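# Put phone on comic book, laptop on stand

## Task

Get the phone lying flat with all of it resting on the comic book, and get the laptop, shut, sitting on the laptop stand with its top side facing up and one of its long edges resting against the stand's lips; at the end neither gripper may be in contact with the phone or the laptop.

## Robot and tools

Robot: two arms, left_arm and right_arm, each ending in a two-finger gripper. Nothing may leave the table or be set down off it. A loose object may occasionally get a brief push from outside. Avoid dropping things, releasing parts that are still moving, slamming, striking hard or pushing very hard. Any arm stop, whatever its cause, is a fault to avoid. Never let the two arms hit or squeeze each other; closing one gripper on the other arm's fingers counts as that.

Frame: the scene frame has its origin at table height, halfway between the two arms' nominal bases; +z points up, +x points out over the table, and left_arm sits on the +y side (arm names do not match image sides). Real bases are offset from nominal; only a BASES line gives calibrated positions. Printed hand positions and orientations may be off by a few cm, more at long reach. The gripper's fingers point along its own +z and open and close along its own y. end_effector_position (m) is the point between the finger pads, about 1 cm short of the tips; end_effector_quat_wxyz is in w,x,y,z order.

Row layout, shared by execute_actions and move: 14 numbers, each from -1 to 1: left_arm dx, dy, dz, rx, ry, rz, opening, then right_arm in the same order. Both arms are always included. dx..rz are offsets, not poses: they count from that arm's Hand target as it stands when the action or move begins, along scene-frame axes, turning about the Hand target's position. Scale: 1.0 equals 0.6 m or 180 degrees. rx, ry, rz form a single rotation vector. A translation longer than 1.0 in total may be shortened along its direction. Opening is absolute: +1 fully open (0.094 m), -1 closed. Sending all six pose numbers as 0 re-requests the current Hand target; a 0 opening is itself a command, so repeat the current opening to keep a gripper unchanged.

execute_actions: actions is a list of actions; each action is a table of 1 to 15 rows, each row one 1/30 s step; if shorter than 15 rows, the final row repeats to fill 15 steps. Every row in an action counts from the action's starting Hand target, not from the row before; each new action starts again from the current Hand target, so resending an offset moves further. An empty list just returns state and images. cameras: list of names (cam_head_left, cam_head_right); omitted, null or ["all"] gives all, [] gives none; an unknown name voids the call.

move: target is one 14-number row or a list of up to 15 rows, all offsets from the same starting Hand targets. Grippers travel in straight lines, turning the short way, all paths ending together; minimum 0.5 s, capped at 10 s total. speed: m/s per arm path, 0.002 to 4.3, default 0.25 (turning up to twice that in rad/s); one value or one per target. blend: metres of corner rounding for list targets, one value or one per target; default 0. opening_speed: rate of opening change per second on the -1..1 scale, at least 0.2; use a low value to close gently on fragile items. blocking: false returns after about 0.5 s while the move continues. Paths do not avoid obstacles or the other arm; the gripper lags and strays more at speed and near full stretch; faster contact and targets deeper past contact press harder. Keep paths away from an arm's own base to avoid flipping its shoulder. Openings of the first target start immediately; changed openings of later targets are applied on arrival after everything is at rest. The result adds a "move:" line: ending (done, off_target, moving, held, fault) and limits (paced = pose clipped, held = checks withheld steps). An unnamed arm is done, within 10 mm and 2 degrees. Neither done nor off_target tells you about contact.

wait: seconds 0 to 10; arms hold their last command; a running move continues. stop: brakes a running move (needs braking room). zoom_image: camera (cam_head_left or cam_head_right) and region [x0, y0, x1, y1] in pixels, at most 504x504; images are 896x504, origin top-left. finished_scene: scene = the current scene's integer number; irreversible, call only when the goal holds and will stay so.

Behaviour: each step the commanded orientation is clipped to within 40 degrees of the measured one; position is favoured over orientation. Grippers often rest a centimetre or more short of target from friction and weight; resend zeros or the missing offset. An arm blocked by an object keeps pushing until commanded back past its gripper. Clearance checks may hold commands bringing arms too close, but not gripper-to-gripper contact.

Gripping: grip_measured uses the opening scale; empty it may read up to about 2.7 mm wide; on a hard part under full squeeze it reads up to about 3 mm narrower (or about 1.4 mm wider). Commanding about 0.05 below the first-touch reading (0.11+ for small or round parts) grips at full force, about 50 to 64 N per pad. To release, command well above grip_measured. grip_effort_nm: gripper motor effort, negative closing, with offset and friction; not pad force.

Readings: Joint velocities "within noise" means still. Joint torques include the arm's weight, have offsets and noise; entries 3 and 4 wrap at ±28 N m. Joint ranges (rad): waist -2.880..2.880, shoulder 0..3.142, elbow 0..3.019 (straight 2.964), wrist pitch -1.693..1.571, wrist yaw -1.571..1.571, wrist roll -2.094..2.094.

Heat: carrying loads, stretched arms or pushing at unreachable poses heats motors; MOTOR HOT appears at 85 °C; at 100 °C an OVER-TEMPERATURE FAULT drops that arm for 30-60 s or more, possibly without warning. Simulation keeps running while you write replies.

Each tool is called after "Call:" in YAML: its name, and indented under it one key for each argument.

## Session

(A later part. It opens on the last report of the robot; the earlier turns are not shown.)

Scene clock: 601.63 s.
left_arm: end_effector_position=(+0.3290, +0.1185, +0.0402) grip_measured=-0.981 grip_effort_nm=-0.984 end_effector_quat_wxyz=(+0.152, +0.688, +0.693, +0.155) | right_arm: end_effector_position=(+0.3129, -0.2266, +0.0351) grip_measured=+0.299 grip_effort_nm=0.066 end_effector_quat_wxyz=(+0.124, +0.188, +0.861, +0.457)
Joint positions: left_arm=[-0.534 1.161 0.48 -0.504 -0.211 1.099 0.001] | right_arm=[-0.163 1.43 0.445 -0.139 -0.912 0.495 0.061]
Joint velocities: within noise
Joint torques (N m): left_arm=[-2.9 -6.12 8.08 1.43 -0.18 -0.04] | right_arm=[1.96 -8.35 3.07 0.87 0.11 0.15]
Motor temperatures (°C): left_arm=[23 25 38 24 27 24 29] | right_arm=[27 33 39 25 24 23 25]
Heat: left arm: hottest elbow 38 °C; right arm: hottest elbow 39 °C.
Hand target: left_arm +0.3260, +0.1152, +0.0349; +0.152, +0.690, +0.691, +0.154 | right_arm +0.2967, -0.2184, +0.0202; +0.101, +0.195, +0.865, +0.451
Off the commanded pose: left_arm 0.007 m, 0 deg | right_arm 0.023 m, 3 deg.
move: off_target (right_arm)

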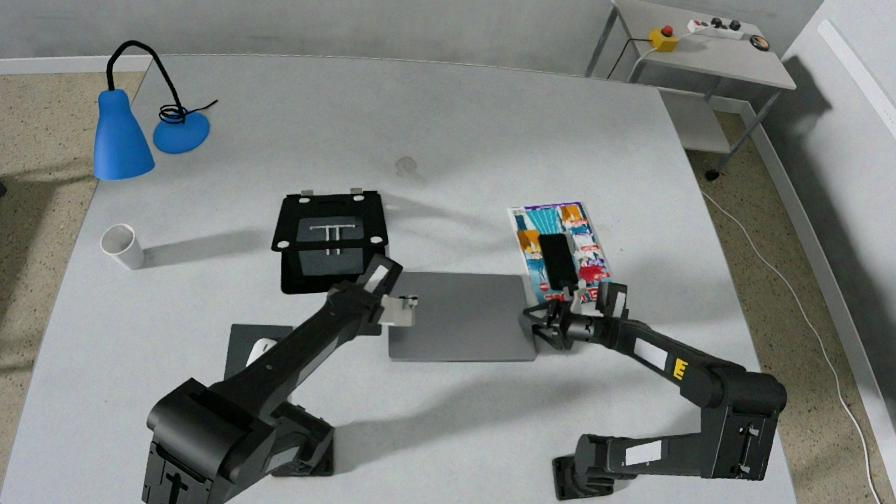

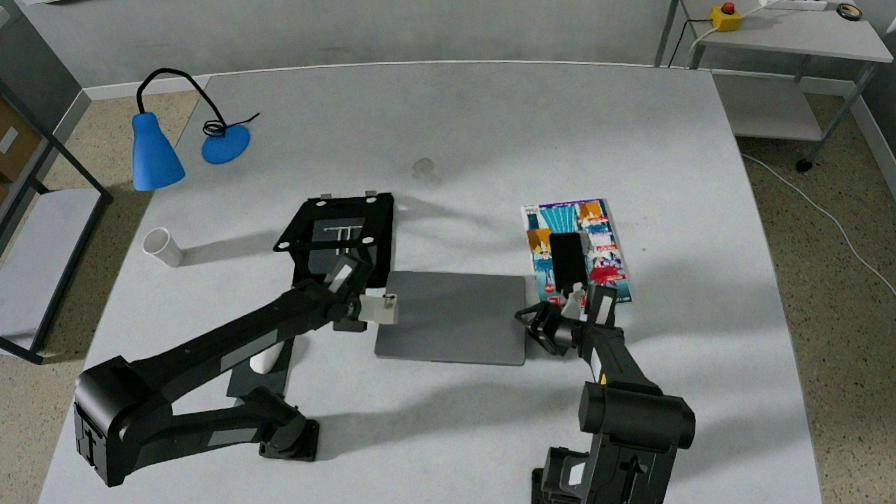

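Call:
move:
  target:
    - [0,-0.055,-0.02,0,0,0,-1, 0.0,0,0,0,0,0,0.3]
    - [0,-0.055,-0.02,0,0,0,-1, 0.02,0.06,0,0,0,0,0.3]
  speed: 0.05

Call:
zoom_image:
  camera: "cam_head_left"
  region: [480, 250, 620, 370]

Call:
zoom_image:
  camera: "cam_head_right"
  region: [470, 250, 610, 370]

Scene clock: 607.10 s.
left_arm: end_effector_position=(+0.3170, +0.0947, +0.0176) grip_measured=-0.981 grip_effort_nm=-0.979 end_effector_quat_wxyz=(+0.136, +0.690, +0.694, +0.153) | right_arm: end_effector_position=(+0.3210, -0.1912, +0.0363) grip_measured=+0.299 grip_effort_nm=0.066 end_effector_quat_wxyz=(+0.126, +0.190, +0.861, +0.454)
Joint positions: left_arm=[-0.637 1.252 0.48 -0.468 -0.251 0.999 0.001] | right_arm=[-0.032 1.429 0.43 0.015 -0.839 0.675 0.061]
Joint velocities: within noise
Joint torques (N m): left_arm=[-2.2 -6.95 10.21 1.57 -0.14 -0.11] | right_arm=[2.26 -7 4.01 1.25 -0.19 0.21]
Motor temperatures (°C): left_arm=[23 25 38 24 27 24 29] | right_arm=[27 33 38 25 24 23 25]
Heat: left arm: hottest elbow 38 °C; right arm: hottest elbow 38 °C.
Hand target: left_arm +0.3260, +0.0822, +0.0229; +0.152, +0.690, +0.691, +0.154 | right_arm +0.3088, -0.1824, +0.0202; +0.101, +0.195, +0.865, +0.451
Off the commanded pose: left_arm 0.016 m, 2 deg | right_arm 0.022 m, 3 deg.
move: off_target (left_arm, right_arm)

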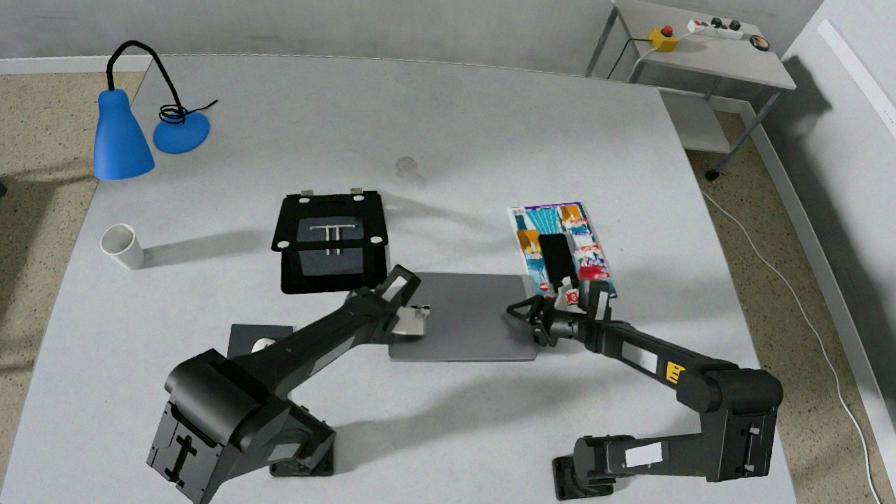

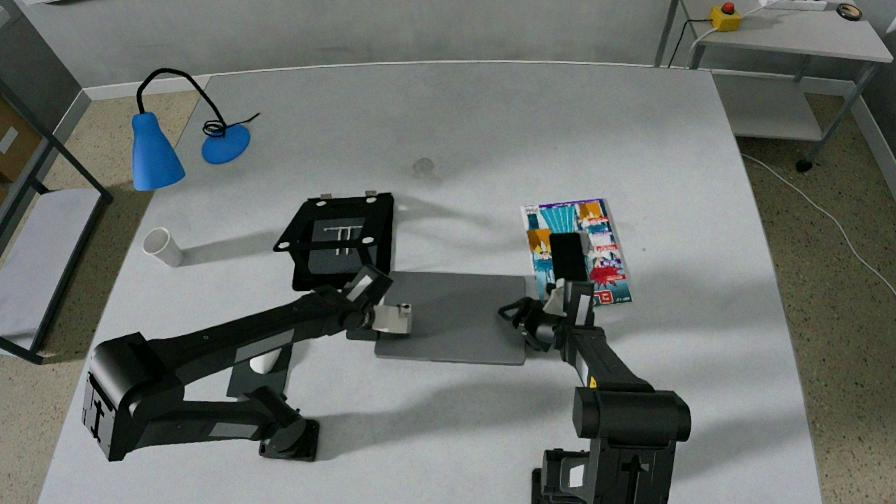

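Scaled by 3.600.

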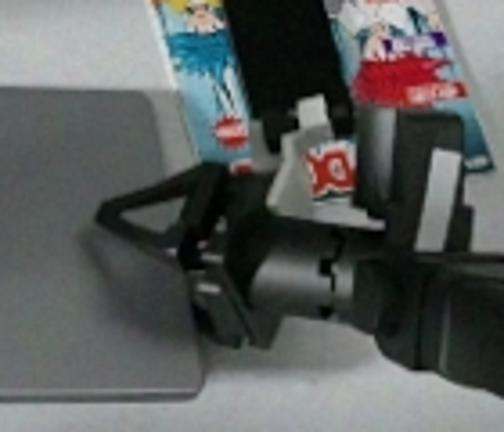

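Scaled by 3.600.

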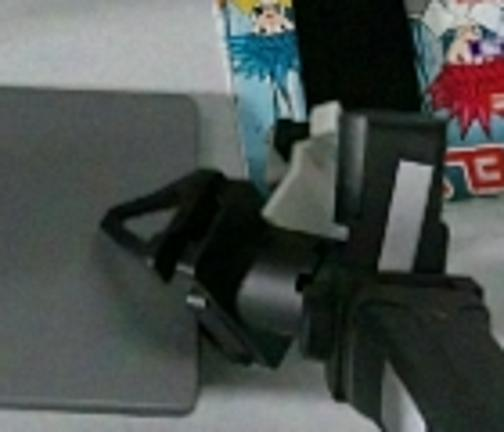

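Call:
move:
  target:
    - [0,0.15,0.1,-0.1,0.07,0.13,-1, 0,-0.02,0,0,0,0,0.3]
    - [-0.043,0.23,0.162,-0.437,0.274,0.518,0.3, -0.01,-0.037,0,0,0,0,0.3]
    - [-0.043,0.16,0.06,-0.437,0.274,0.518,0.3, -0.01,-0.037,0,0,0,0,0.3]
  speed: 0.15
  blend: [0.02,0.02,0]

Call:
zoom_image:
  camera: "cam_head_left"
  region: [280, 240, 560, 380]

Call:
zoom_image:
  camera: "cam_head_right"
  region: [280, 240, 560, 380]

Scene clock: 628.27 s.
left_arm: end_effector_position=(+0.3032, +0.1829, +0.0635) grip_measured=+0.298 grip_effort_nm=0.125 end_effector_quat_wxyz=(+0.109, -0.196, +0.864, -0.451) | right_arm: end_effector_position=(+0.3130, -0.1972, +0.0354) grip_measured=+0.299 grip_effort_nm=0.061 end_effector_quat_wxyz=(+0.118, +0.174, +0.861, +0.462)
Joint positions: left_arm=[0.282 1.169 0.377 -0.567 0.949 -0.244 0.061] | right_arm=[-0.067 1.433 0.43 -0.04 -0.889 0.594 0.061]
Joint velocities: within noise
Joint torques (N m): left_arm=[-2.67 -5.71 6.84 1.13 0.36 -0.04] | right_arm=[-0.73 -7.82 4.05 0.1 0.16 0.01]
Motor temperatures (°C): left_arm=[23 25 38 24 27 23 29] | right_arm=[26 33 36 25 24 23 25]
Heat: left arm: hottest elbow 38 °C; right arm: hottest elbow 36 °C.
Hand target: left_arm +0.3002, +0.1782, +0.0589; +0.103, -0.194, +0.865, -0.451 | right_arm +0.3028, -0.2046, +0.0202; +0.101, +0.195, +0.865, +0.451
Off the commanded pose: left_arm 0.007 m, 1 deg | right_arm 0.020 m, 3 deg.
move: off_target (right_arm); blend cut to 0 m at target 2

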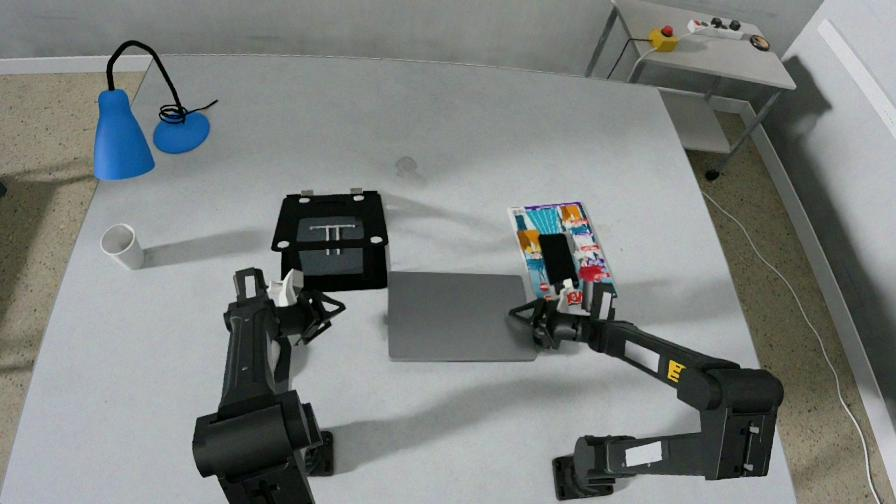

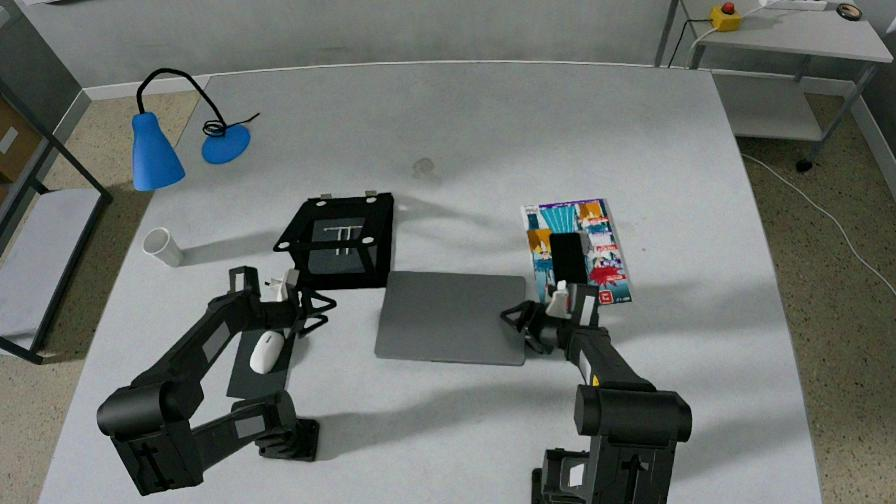

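Scaled by 1.800.

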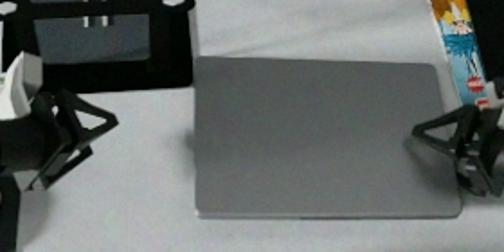

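Scaled by 1.800.

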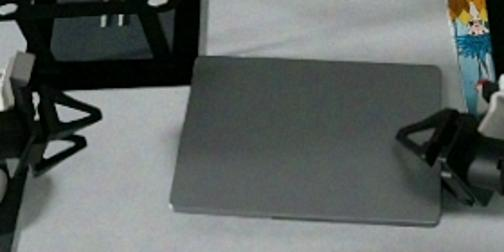

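Call:
move:
  target:
    - [0.016,-0.08,-0.06,0,0,0,0.3, 0,0,0,0,0,0,0.3]
    - [0.016,-0.2,-0.06,0,0,0,0.3, 0,0,0,0,0,0,0.3]
  speed: 0.07

Call:
zoom_image:
  camera: "cam_head_left"
  region: [340, 240, 580, 380]

Call:
zoom_image:
  camera: "cam_head_right"
  region: [320, 240, 560, 380]

Scene clock: 637.70 s.
left_arm: end_effector_position=(+0.3205, +0.0611, +0.0340) grip_measured=+0.298 grip_effort_nm=0.129 end_effector_quat_wxyz=(+0.117, -0.191, +0.861, -0.457) | right_arm: end_effector_position=(+0.3130, -0.1972, +0.0354) grip_measured=+0.299 grip_effort_nm=0.066 end_effector_quat_wxyz=(+0.118, +0.174, +0.861, +0.462)
Joint positions: left_arm=[-0.263 1.31 0.26 0.248 0.686 -0.959 0.061] | right_arm=[-0.067 1.433 0.43 -0.04 -0.889 0.594 0.061]
Joint velocities: within noise
Joint torques (N m): left_arm=[-3.25 -5.66 4.98 1.89 -0.02 0.01] | right_arm=[-0.79 -8.06 4.01 0.12 0.15 0.02]
Motor temperatures (°C): left_arm=[23 25 37 24 27 23 29] | right_arm=[26 33 35 25 24 23 25]
Heat: left arm: hottest elbow 37 °C; right arm: hottest elbow 35 °C.
Hand target: left_arm +0.3099, +0.0581, +0.0230; +0.103, -0.194, +0.865, -0.451 | right_arm +0.3028, -0.2046, +0.0202; +0.101, +0.195, +0.865, +0.451
Off the commanded pose: left_arm 0.016 m, 2 deg | right_arm 0.020 m, 3 deg.
move: off_target (left_arm, right_arm)

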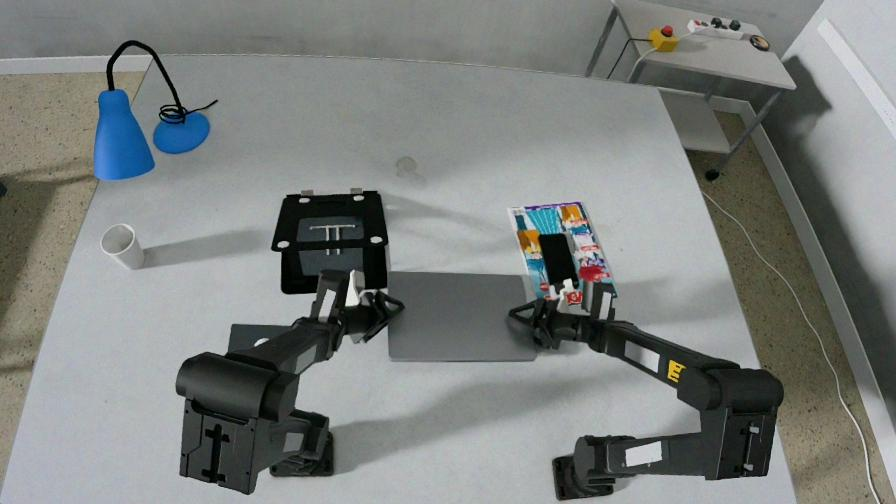

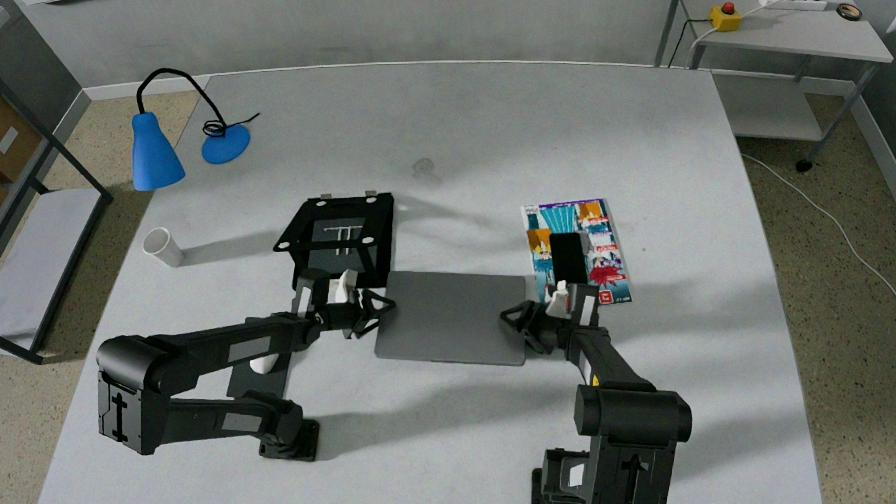

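Scaled by 2.100.

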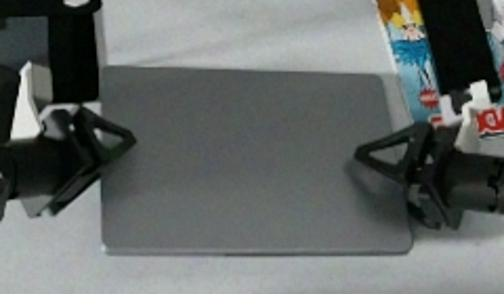

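Scaled by 2.100.

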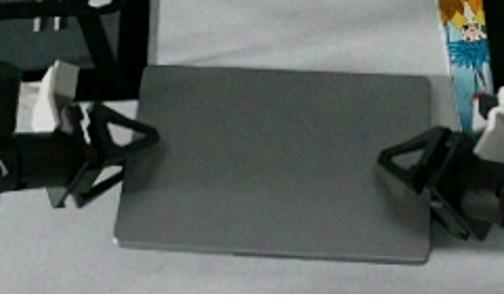

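Call:
move:
  target: [0,0,0.2,0,0,0,0.2, 0.01,0,0.2,0,0,0,0.2]
  speed: 0.06

Call:
zoom_image:
  camera: "cam_head_left"
  region: [340, 230, 580, 370]

Call:
zoom_image:
  camera: "cam_head_right"
  region: [320, 230, 560, 370]

Scene clock: 648.83 s.
left_arm: end_effector_position=(+0.2893, +0.0679, +0.1089) grip_measured=+0.202 grip_effort_nm=-0.085 end_effector_quat_wxyz=(+0.080, -0.212, +0.871, -0.436) | right_arm: end_effector_position=(+0.2723, -0.2013, +0.0956) grip_measured=+0.202 grip_effort_nm=-0.090 end_effector_quat_wxyz=(+0.052, +0.219, +0.871, +0.436)
Joint positions: left_arm=[-0.269 0.886 0.348 -0.358 0.678 -0.965 0.056] | right_arm=[-0.077 1.137 0.484 -0.563 -0.855 0.585 0.056]
Joint velocities: within noise
Joint torques (N m): left_arm=[-1.79 -4.84 16.24 0.96 0.4 0.04] | right_arm=[-0.09 -9.58 13.38 0.43 -0.99 0.04]
Motor temperatures (°C): left_arm=[23 25 37 24 27 23 29] | right_arm=[26 33 35 25 24 23 25]
Heat: left arm: hottest elbow 37 °C; right arm: hottest elbow 35 °C.
Hand target: left_arm +0.3098, +0.0581, +0.1429; +0.103, -0.194, +0.865, -0.451 | right_arm +0.3087, -0.2047, +0.1402; +0.101, +0.195, +0.865, +0.451
Off the commanded pose: left_arm 0.041 m, 4 deg | right_arm 0.058 m, 7 deg.
move: off_target (left_arm, right_arm)

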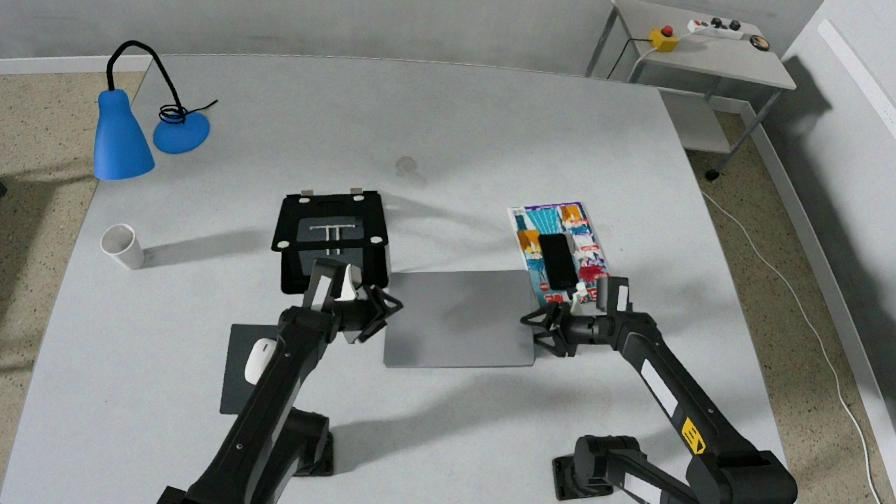

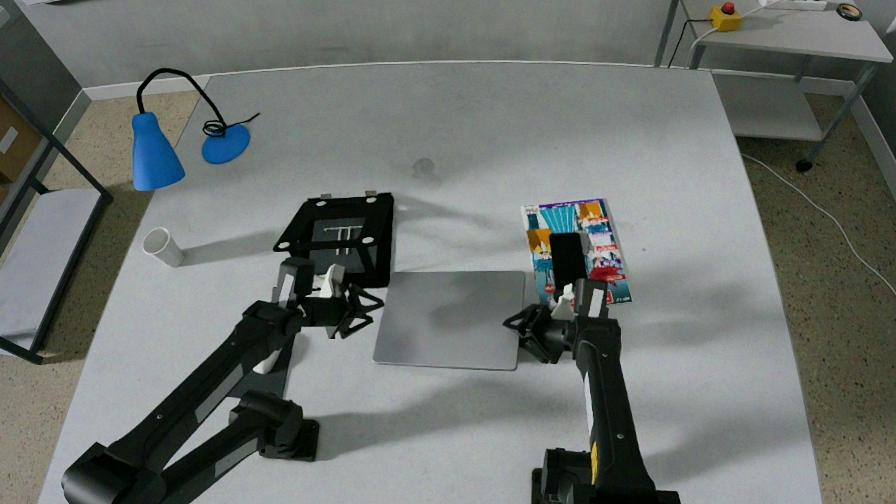

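Scaled by 2.100.

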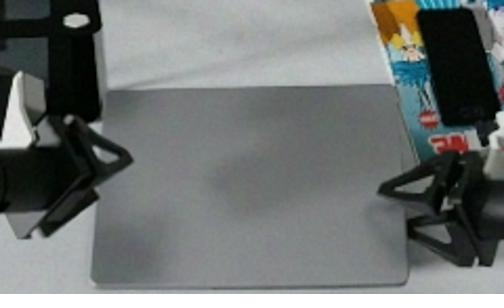

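Scaled by 2.100.

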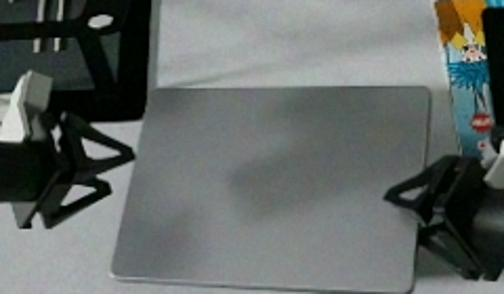

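Call:
move:
  target: [0,0,0,-0.135,-0.064,0,0.2, 0,0,0,0.135,-0.064,0,0.2]
  speed: 0.1

Call:
zoom_image:
  camera: "cam_head_left"
  region: [340, 230, 580, 370]

Call:
zoom_image:
  camera: "cam_head_right"
  region: [320, 230, 560, 370]

Scene clock: 659.77 s.
left_arm: end_effector_position=(+0.3099, +0.0538, +0.1459) grip_measured=+0.202 grip_effort_nm=-0.085 end_effector_quat_wxyz=(+0.144, -0.158, +0.739, -0.639) | right_arm: end_effector_position=(+0.3059, -0.2064, +0.1314) grip_measured=+0.202 grip_effort_nm=-0.085 end_effector_quat_wxyz=(+0.137, +0.182, +0.741, +0.632)
Joint positions: left_arm=[-0.19 1.126 0.165 0.711 0.963 -1.355 0.056] | right_arm=[-0.191 1.299 0.332 0.406 -1.258 1.06 0.056]
Joint velocities: within noise
Joint torques (N m): left_arm=[-1.08 -4.13 6.6 2.44 0.24 -0.02] | right_arm=[0.73 -7.94 6.3 2.28 -0.93 0.28]
Motor temperatures (°C): left_arm=[23 25 39 24 27 23 28] | right_arm=[26 33 36 25 25 23 25]
Heat: left arm: hottest elbow 39 °C; right arm: hottest elbow 36 °C.
Hand target: left_arm +0.3098, +0.0581, +0.1429; +0.145, -0.165, +0.736, -0.640 | right_arm +0.3088, -0.2046, +0.1402; +0.144, +0.166, +0.737, +0.640
Off the commanded pose: left_arm 0.005 m, 1 deg | right_arm 0.009 m, 2 deg.
move: done

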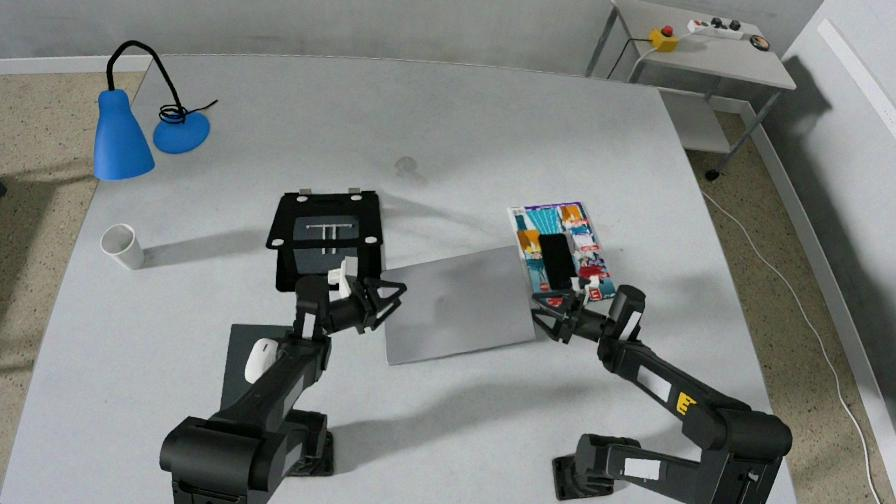

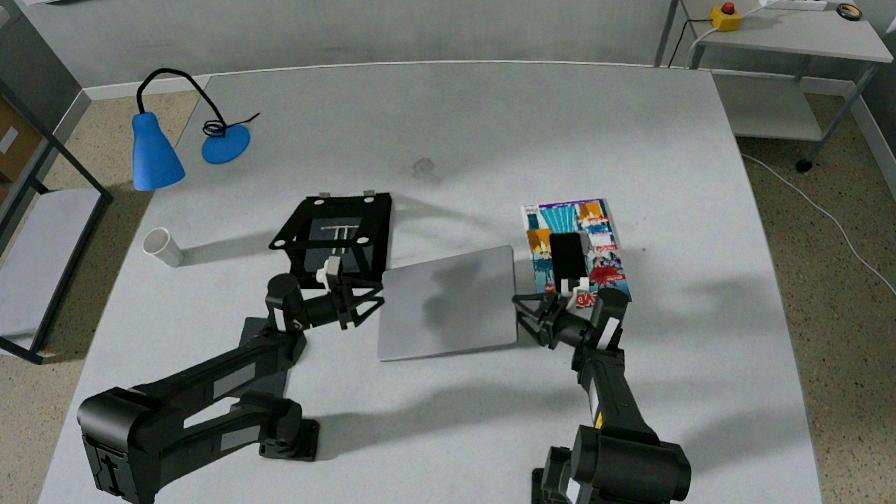

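Scaled by 2.100.

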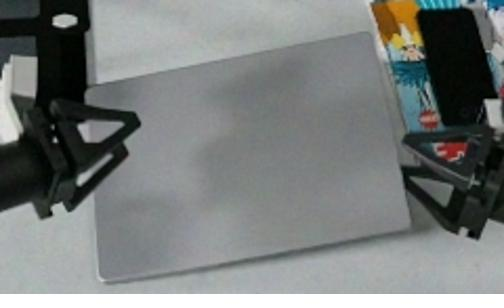

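Scaled by 2.100.

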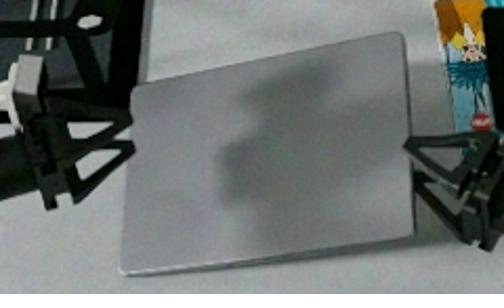

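Call:
move:
  target:
    - [0,0,0,0.135,0.064,0,0.2, 0,-0.1,0,0,0,0,0.3]
    - [0,0,-0.19,0.135,0.064,0,0.2, 0,-0.1,0,-0.135,0.064,0,0.3]
  speed: 0.1
  blend: [0.01,0]

Call:
zoom_image:
  camera: "cam_head_left"
  region: [340, 230, 580, 370]

Call:
zoom_image:
  camera: "cam_head_right"
  region: [320, 230, 560, 370]

Scene clock: 673.37 s.
left_arm: end_effector_position=(+0.3315, +0.0552, +0.0652) grip_measured=+0.201 grip_effort_nm=-0.012 end_effector_quat_wxyz=(+0.139, -0.177, +0.850, -0.476) | right_arm: end_effector_position=(+0.2899, -0.2627, +0.1181) grip_measured=+0.300 grip_effort_nm=0.007 end_effector_quat_wxyz=(+0.080, +0.210, +0.863, +0.453)
Joint positions: left_arm=[-0.267 1.224 0.286 0.213 0.699 -0.974 0.056] | right_arm=[-0.307 1.204 0.596 -0.804 -0.947 0.259 0.061]
Joint velocities: within noise
Joint torques (N m): left_arm=[-2.49 -2.67 4.12 0.9 -0.41 0.16] | right_arm=[1.38 -9.11 11.03 -0.08 -0.39 0.15]
Motor temperatures (°C): left_arm=[23 25 37 24 27 23 28] | right_arm=[26 33 36 25 25 23 25]
Heat: left arm: hottest elbow 37 °C; right arm: hottest elbow 36 °C.
Hand target: left_arm +0.3097, +0.0581, +0.0288; +0.102, -0.194, +0.865, -0.451 | right_arm +0.3087, -0.2646, +0.1402; +0.101, +0.195, +0.865, +0.451
Off the commanded pose: left_arm 0.042 m, 6 deg | right_arm 0.029 m, 3 deg.
move: off_target (left_arm, right_arm)

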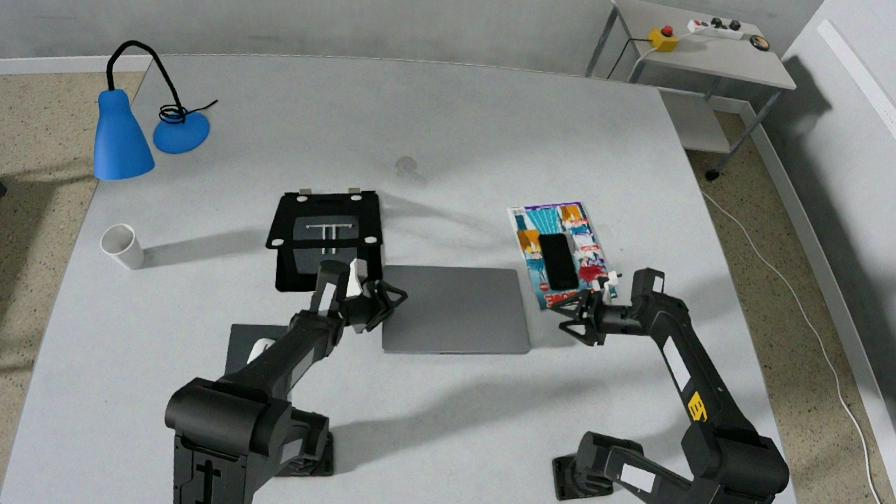

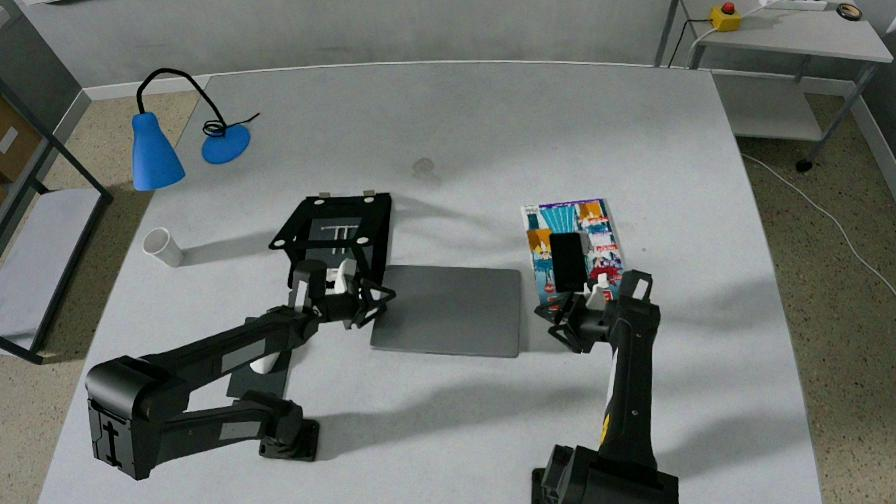

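Scaled by 2.100.

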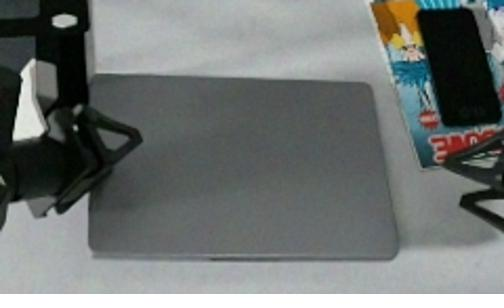

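Scaled by 2.100.

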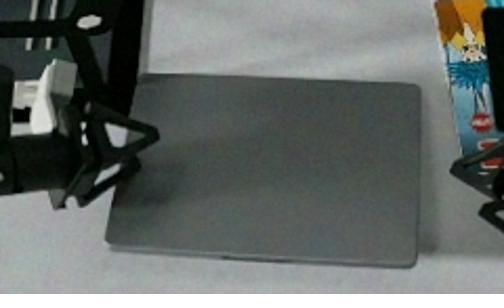

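Call:
zoom_image:
  camera: "cam_head_right"
  region: [340, 270, 440, 370]

Call:
zoom_image:
  camera: "cam_head_left"
  region: [350, 260, 450, 360]

Scaled by 5.040.

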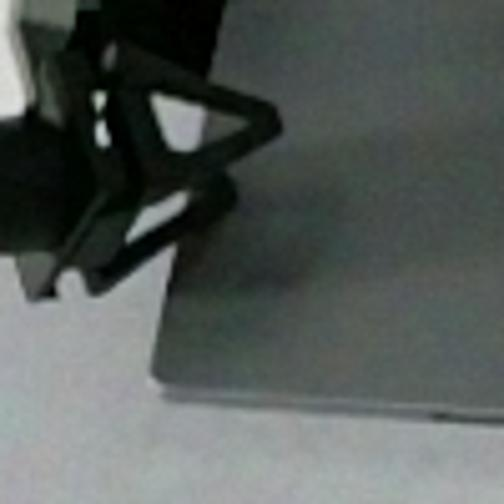

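Scaled by 5.040.

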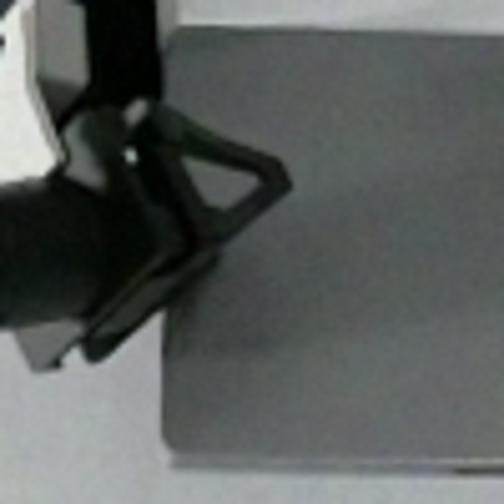

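Call:
move:
  target:
    - [0,0.037,0.135,0,0,0,0.3, 0.027,-0.06,-0.03,0,0,0,0.3]
    - [0.025,0.27,0.12,0,0,0,0.3, 0.027,-0.06,-0.067,0,0,0,0.3]
    - [0.025,0.237,-0.005,0,0,0,0.3, 0.027,-0.034,-0.19,0,0,0,0.3]
  speed: 0.12
  blend: [0.02,0.02,0]

Call:
zoom_image:
  camera: "cam_head_left"
  region: [290, 230, 600, 370]

Call:
zoom_image:
  camera: "cam_head_right"
  region: [290, 230, 600, 370]

Scene clock: 699.00 s.
left_arm: end_effector_position=(+0.3289, +0.2061, +0.0318) grip_measured=+0.298 grip_effort_nm=0.129 end_effector_quat_wxyz=(+0.111, -0.195, +0.864, -0.451) | right_arm: end_effector_position=(+0.3298, -0.2913, +0.0360) grip_measured=+0.300 grip_effort_nm=0.007 end_effector_quat_wxyz=(+0.115, +0.192, +0.865, +0.450)
Joint positions: left_arm=[0.338 1.392 0.435 -0.474 0.958 -0.149 0.061] | right_arm=[-0.355 1.524 0.598 -0.476 -0.955 0.175 0.061]
Joint velocities: within noise
Joint torques (N m): left_arm=[-3.25 -7.59 5.19 1.07 0.39 0.01] | right_arm=[1.44 -9.47 4.45 0.85 -0.38 0.12]
Motor temperatures (°C): left_arm=[23 25 36 24 27 23 28] | right_arm=[26 33 38 25 25 23 25]
Heat: left arm: hottest elbow 36 °C; right arm: hottest elbow 38 °C.
Hand target: left_arm +0.3248, +0.2003, +0.0259; +0.103, -0.194, +0.865, -0.451 | right_arm +0.3249, -0.2850, +0.0262; +0.101, +0.195, +0.865, +0.451
Off the commanded pose: left_arm 0.009 m, 1 deg | right_arm 0.013 m, 2 deg.
move: off_target (right_arm)

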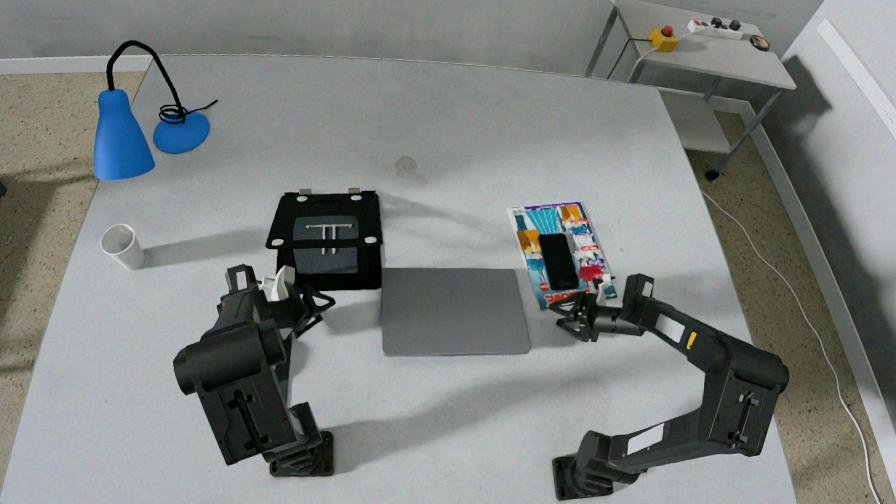

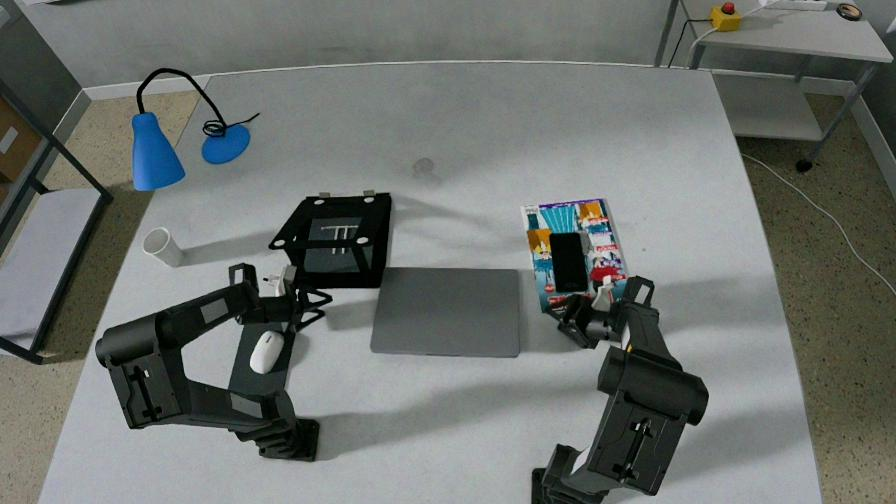

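Scaled by 1.626.

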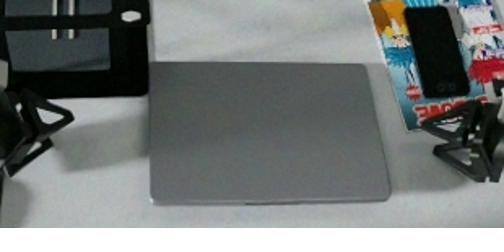

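Scaled by 1.626.

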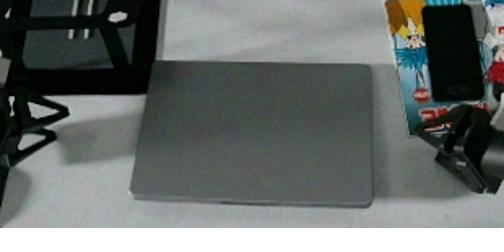

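Call:
move:
  target:
    - [-0.01,-0.2,-0.01,0,0,0,0.3, -0.015,0.165,-0.012,0,0,0,0.3]
  speed: 0.06

Call:
zoom_image:
  camera: "cam_head_left"
  region: [340, 230, 580, 370]

Call:
zoom_image:
  camera: "cam_head_right"
  region: [330, 230, 570, 370]

Scene clock: 706.10 s.
left_arm: end_effector_position=(+0.3321, +0.0846, +0.0336) grip_measured=+0.298 grip_effort_nm=0.129 end_effector_quat_wxyz=(+0.123, -0.189, +0.860, -0.457) | right_arm: end_effector_position=(+0.3339, -0.1936, +0.0354) grip_measured=+0.300 grip_effort_nm=0.007 end_effector_quat_wxyz=(+0.127, +0.187, +0.860, +0.457)
Joint positions: left_arm=[-0.157 1.327 0.285 0.182 0.754 -0.853 0.061] | right_arm=[-0.042 1.468 0.463 0.016 -0.852 0.663 0.061]
Joint velocities: within noise
Joint torques (N m): left_arm=[-2.67 -5.01 4.7 1.72 0.01 0.03] | right_arm=[2.02 -8.88 3.04 0.91 0.02 0.14]
Motor temperatures (°C): left_arm=[23 25 35 24 27 23 28] | right_arm=[26 33 38 25 25 23 25]
Heat: left arm: hottest elbow 35 °C; right arm: hottest elbow 38 °C.
Hand target: left_arm +0.3188, +0.0802, +0.0200; +0.103, -0.194, +0.865, -0.451 | right_arm +0.3158, -0.1860, +0.0189; +0.101, +0.195, +0.865, +0.451
Off the commanded pose: left_arm 0.020 m, 3 deg | right_arm 0.025 m, 3 deg.
move: off_target (left_arm, right_arm)

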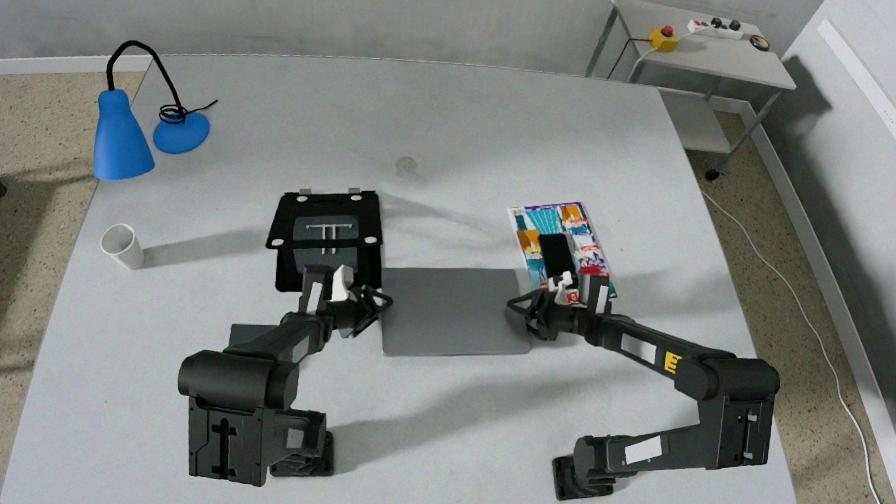

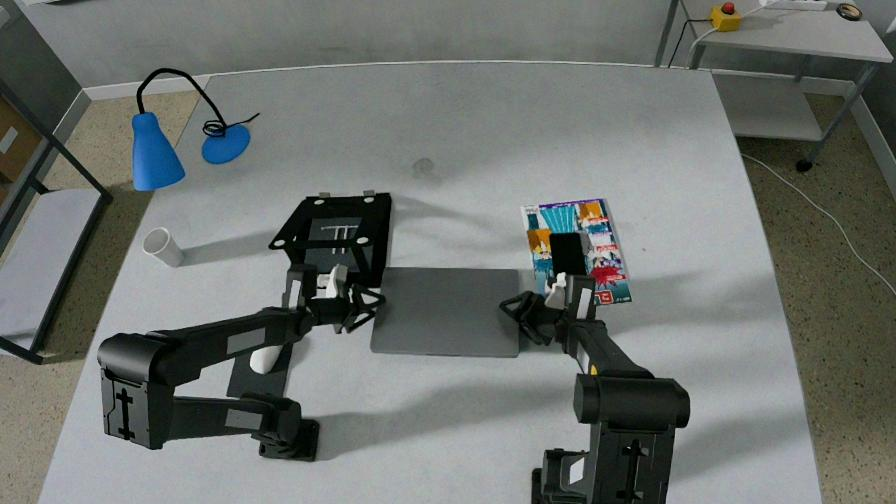

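Scaled by 2.100.

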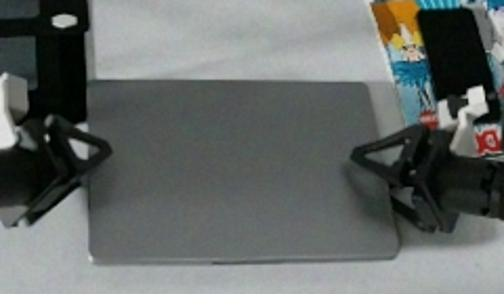

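Scaled by 2.100.

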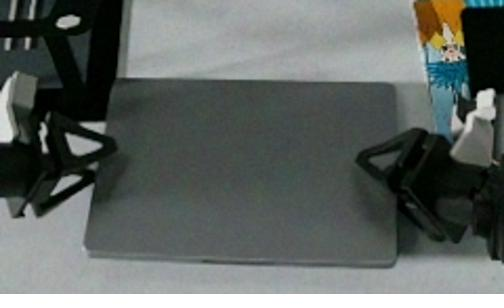

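Call:
move:
  target:
    - [-0.01,-0.05,-0.003,0,0,0,0.3, -0.005,0,0,0,0,0,0.3]
  speed: 0.06

Call:
zoom_image:
  camera: "cam_head_left"
  region: [340, 230, 580, 370]

Call:
zoom_image:
  camera: "cam_head_right"
  region: [330, 230, 570, 370]

Scene clock: 709.97 s.
left_arm: end_effector_position=(+0.3277, +0.0531, +0.0341) grip_measured=+0.298 grip_effort_nm=0.129 end_effector_quat_wxyz=(+0.125, -0.188, +0.859, -0.460) | right_arm: end_effector_position=(+0.3335, -0.1935, +0.0356) grip_measured=+0.300 grip_effort_nm=0.007 end_effector_quat_wxyz=(+0.129, +0.186, +0.860, +0.457)
Joint positions: left_arm=[-0.289 1.343 0.271 0.305 0.667 -0.984 0.061] | right_arm=[-0.041 1.465 0.46 0.023 -0.851 0.663 0.061]
Joint velocities: within noise
Joint torques (N m): left_arm=[-2.9 -4.84 4.62 1.63 -0.02 -0.01] | right_arm=[1.9 -9.17 2.78 0.75 -0.03 0.17]
Motor temperatures (°C): left_arm=[23 25 35 24 27 23 28] | right_arm=[26 33 37 25 25 23 25]
Heat: left arm: hottest elbow 35 °C; right arm: hottest elbow 37 °C.
Hand target: left_arm +0.3129, +0.0503, +0.0182; +0.103, -0.194, +0.865, -0.451 | right_arm +0.3130, -0.1861, +0.0191; +0.101, +0.195, +0.865, +0.451
Off the commanded pose: left_arm 0.022 m, 3 deg | right_arm 0.028 m, 3 deg.
move: off_target (left_arm, right_arm)

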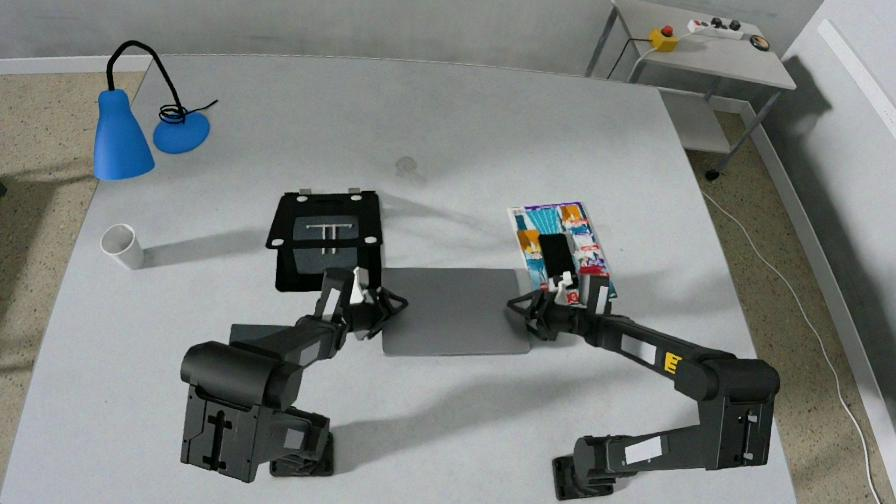

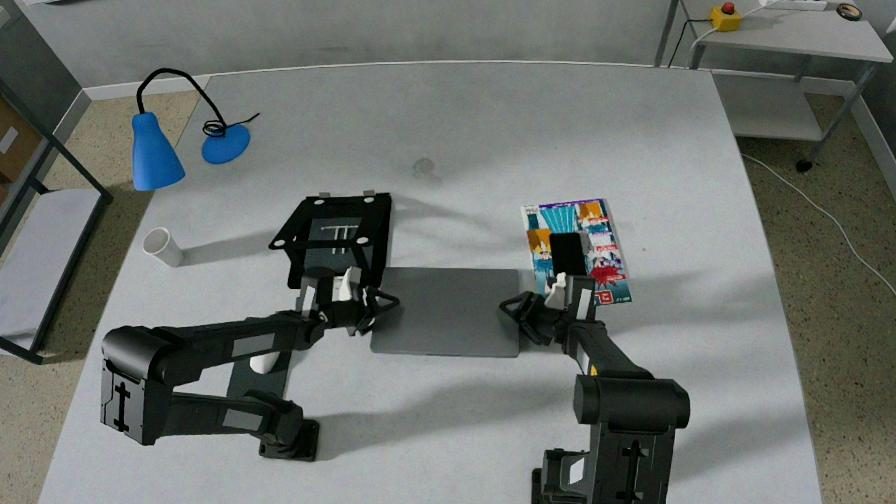

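Scaled by 2.100.

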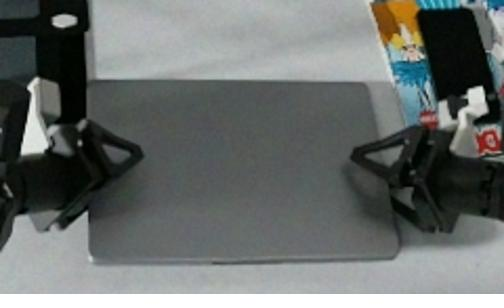

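Scaled by 2.100.

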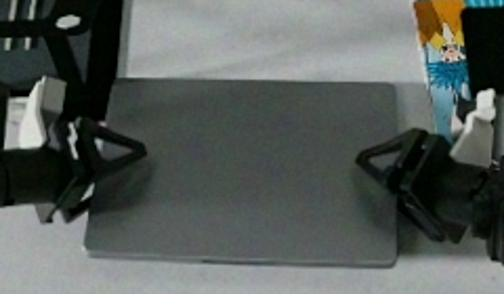

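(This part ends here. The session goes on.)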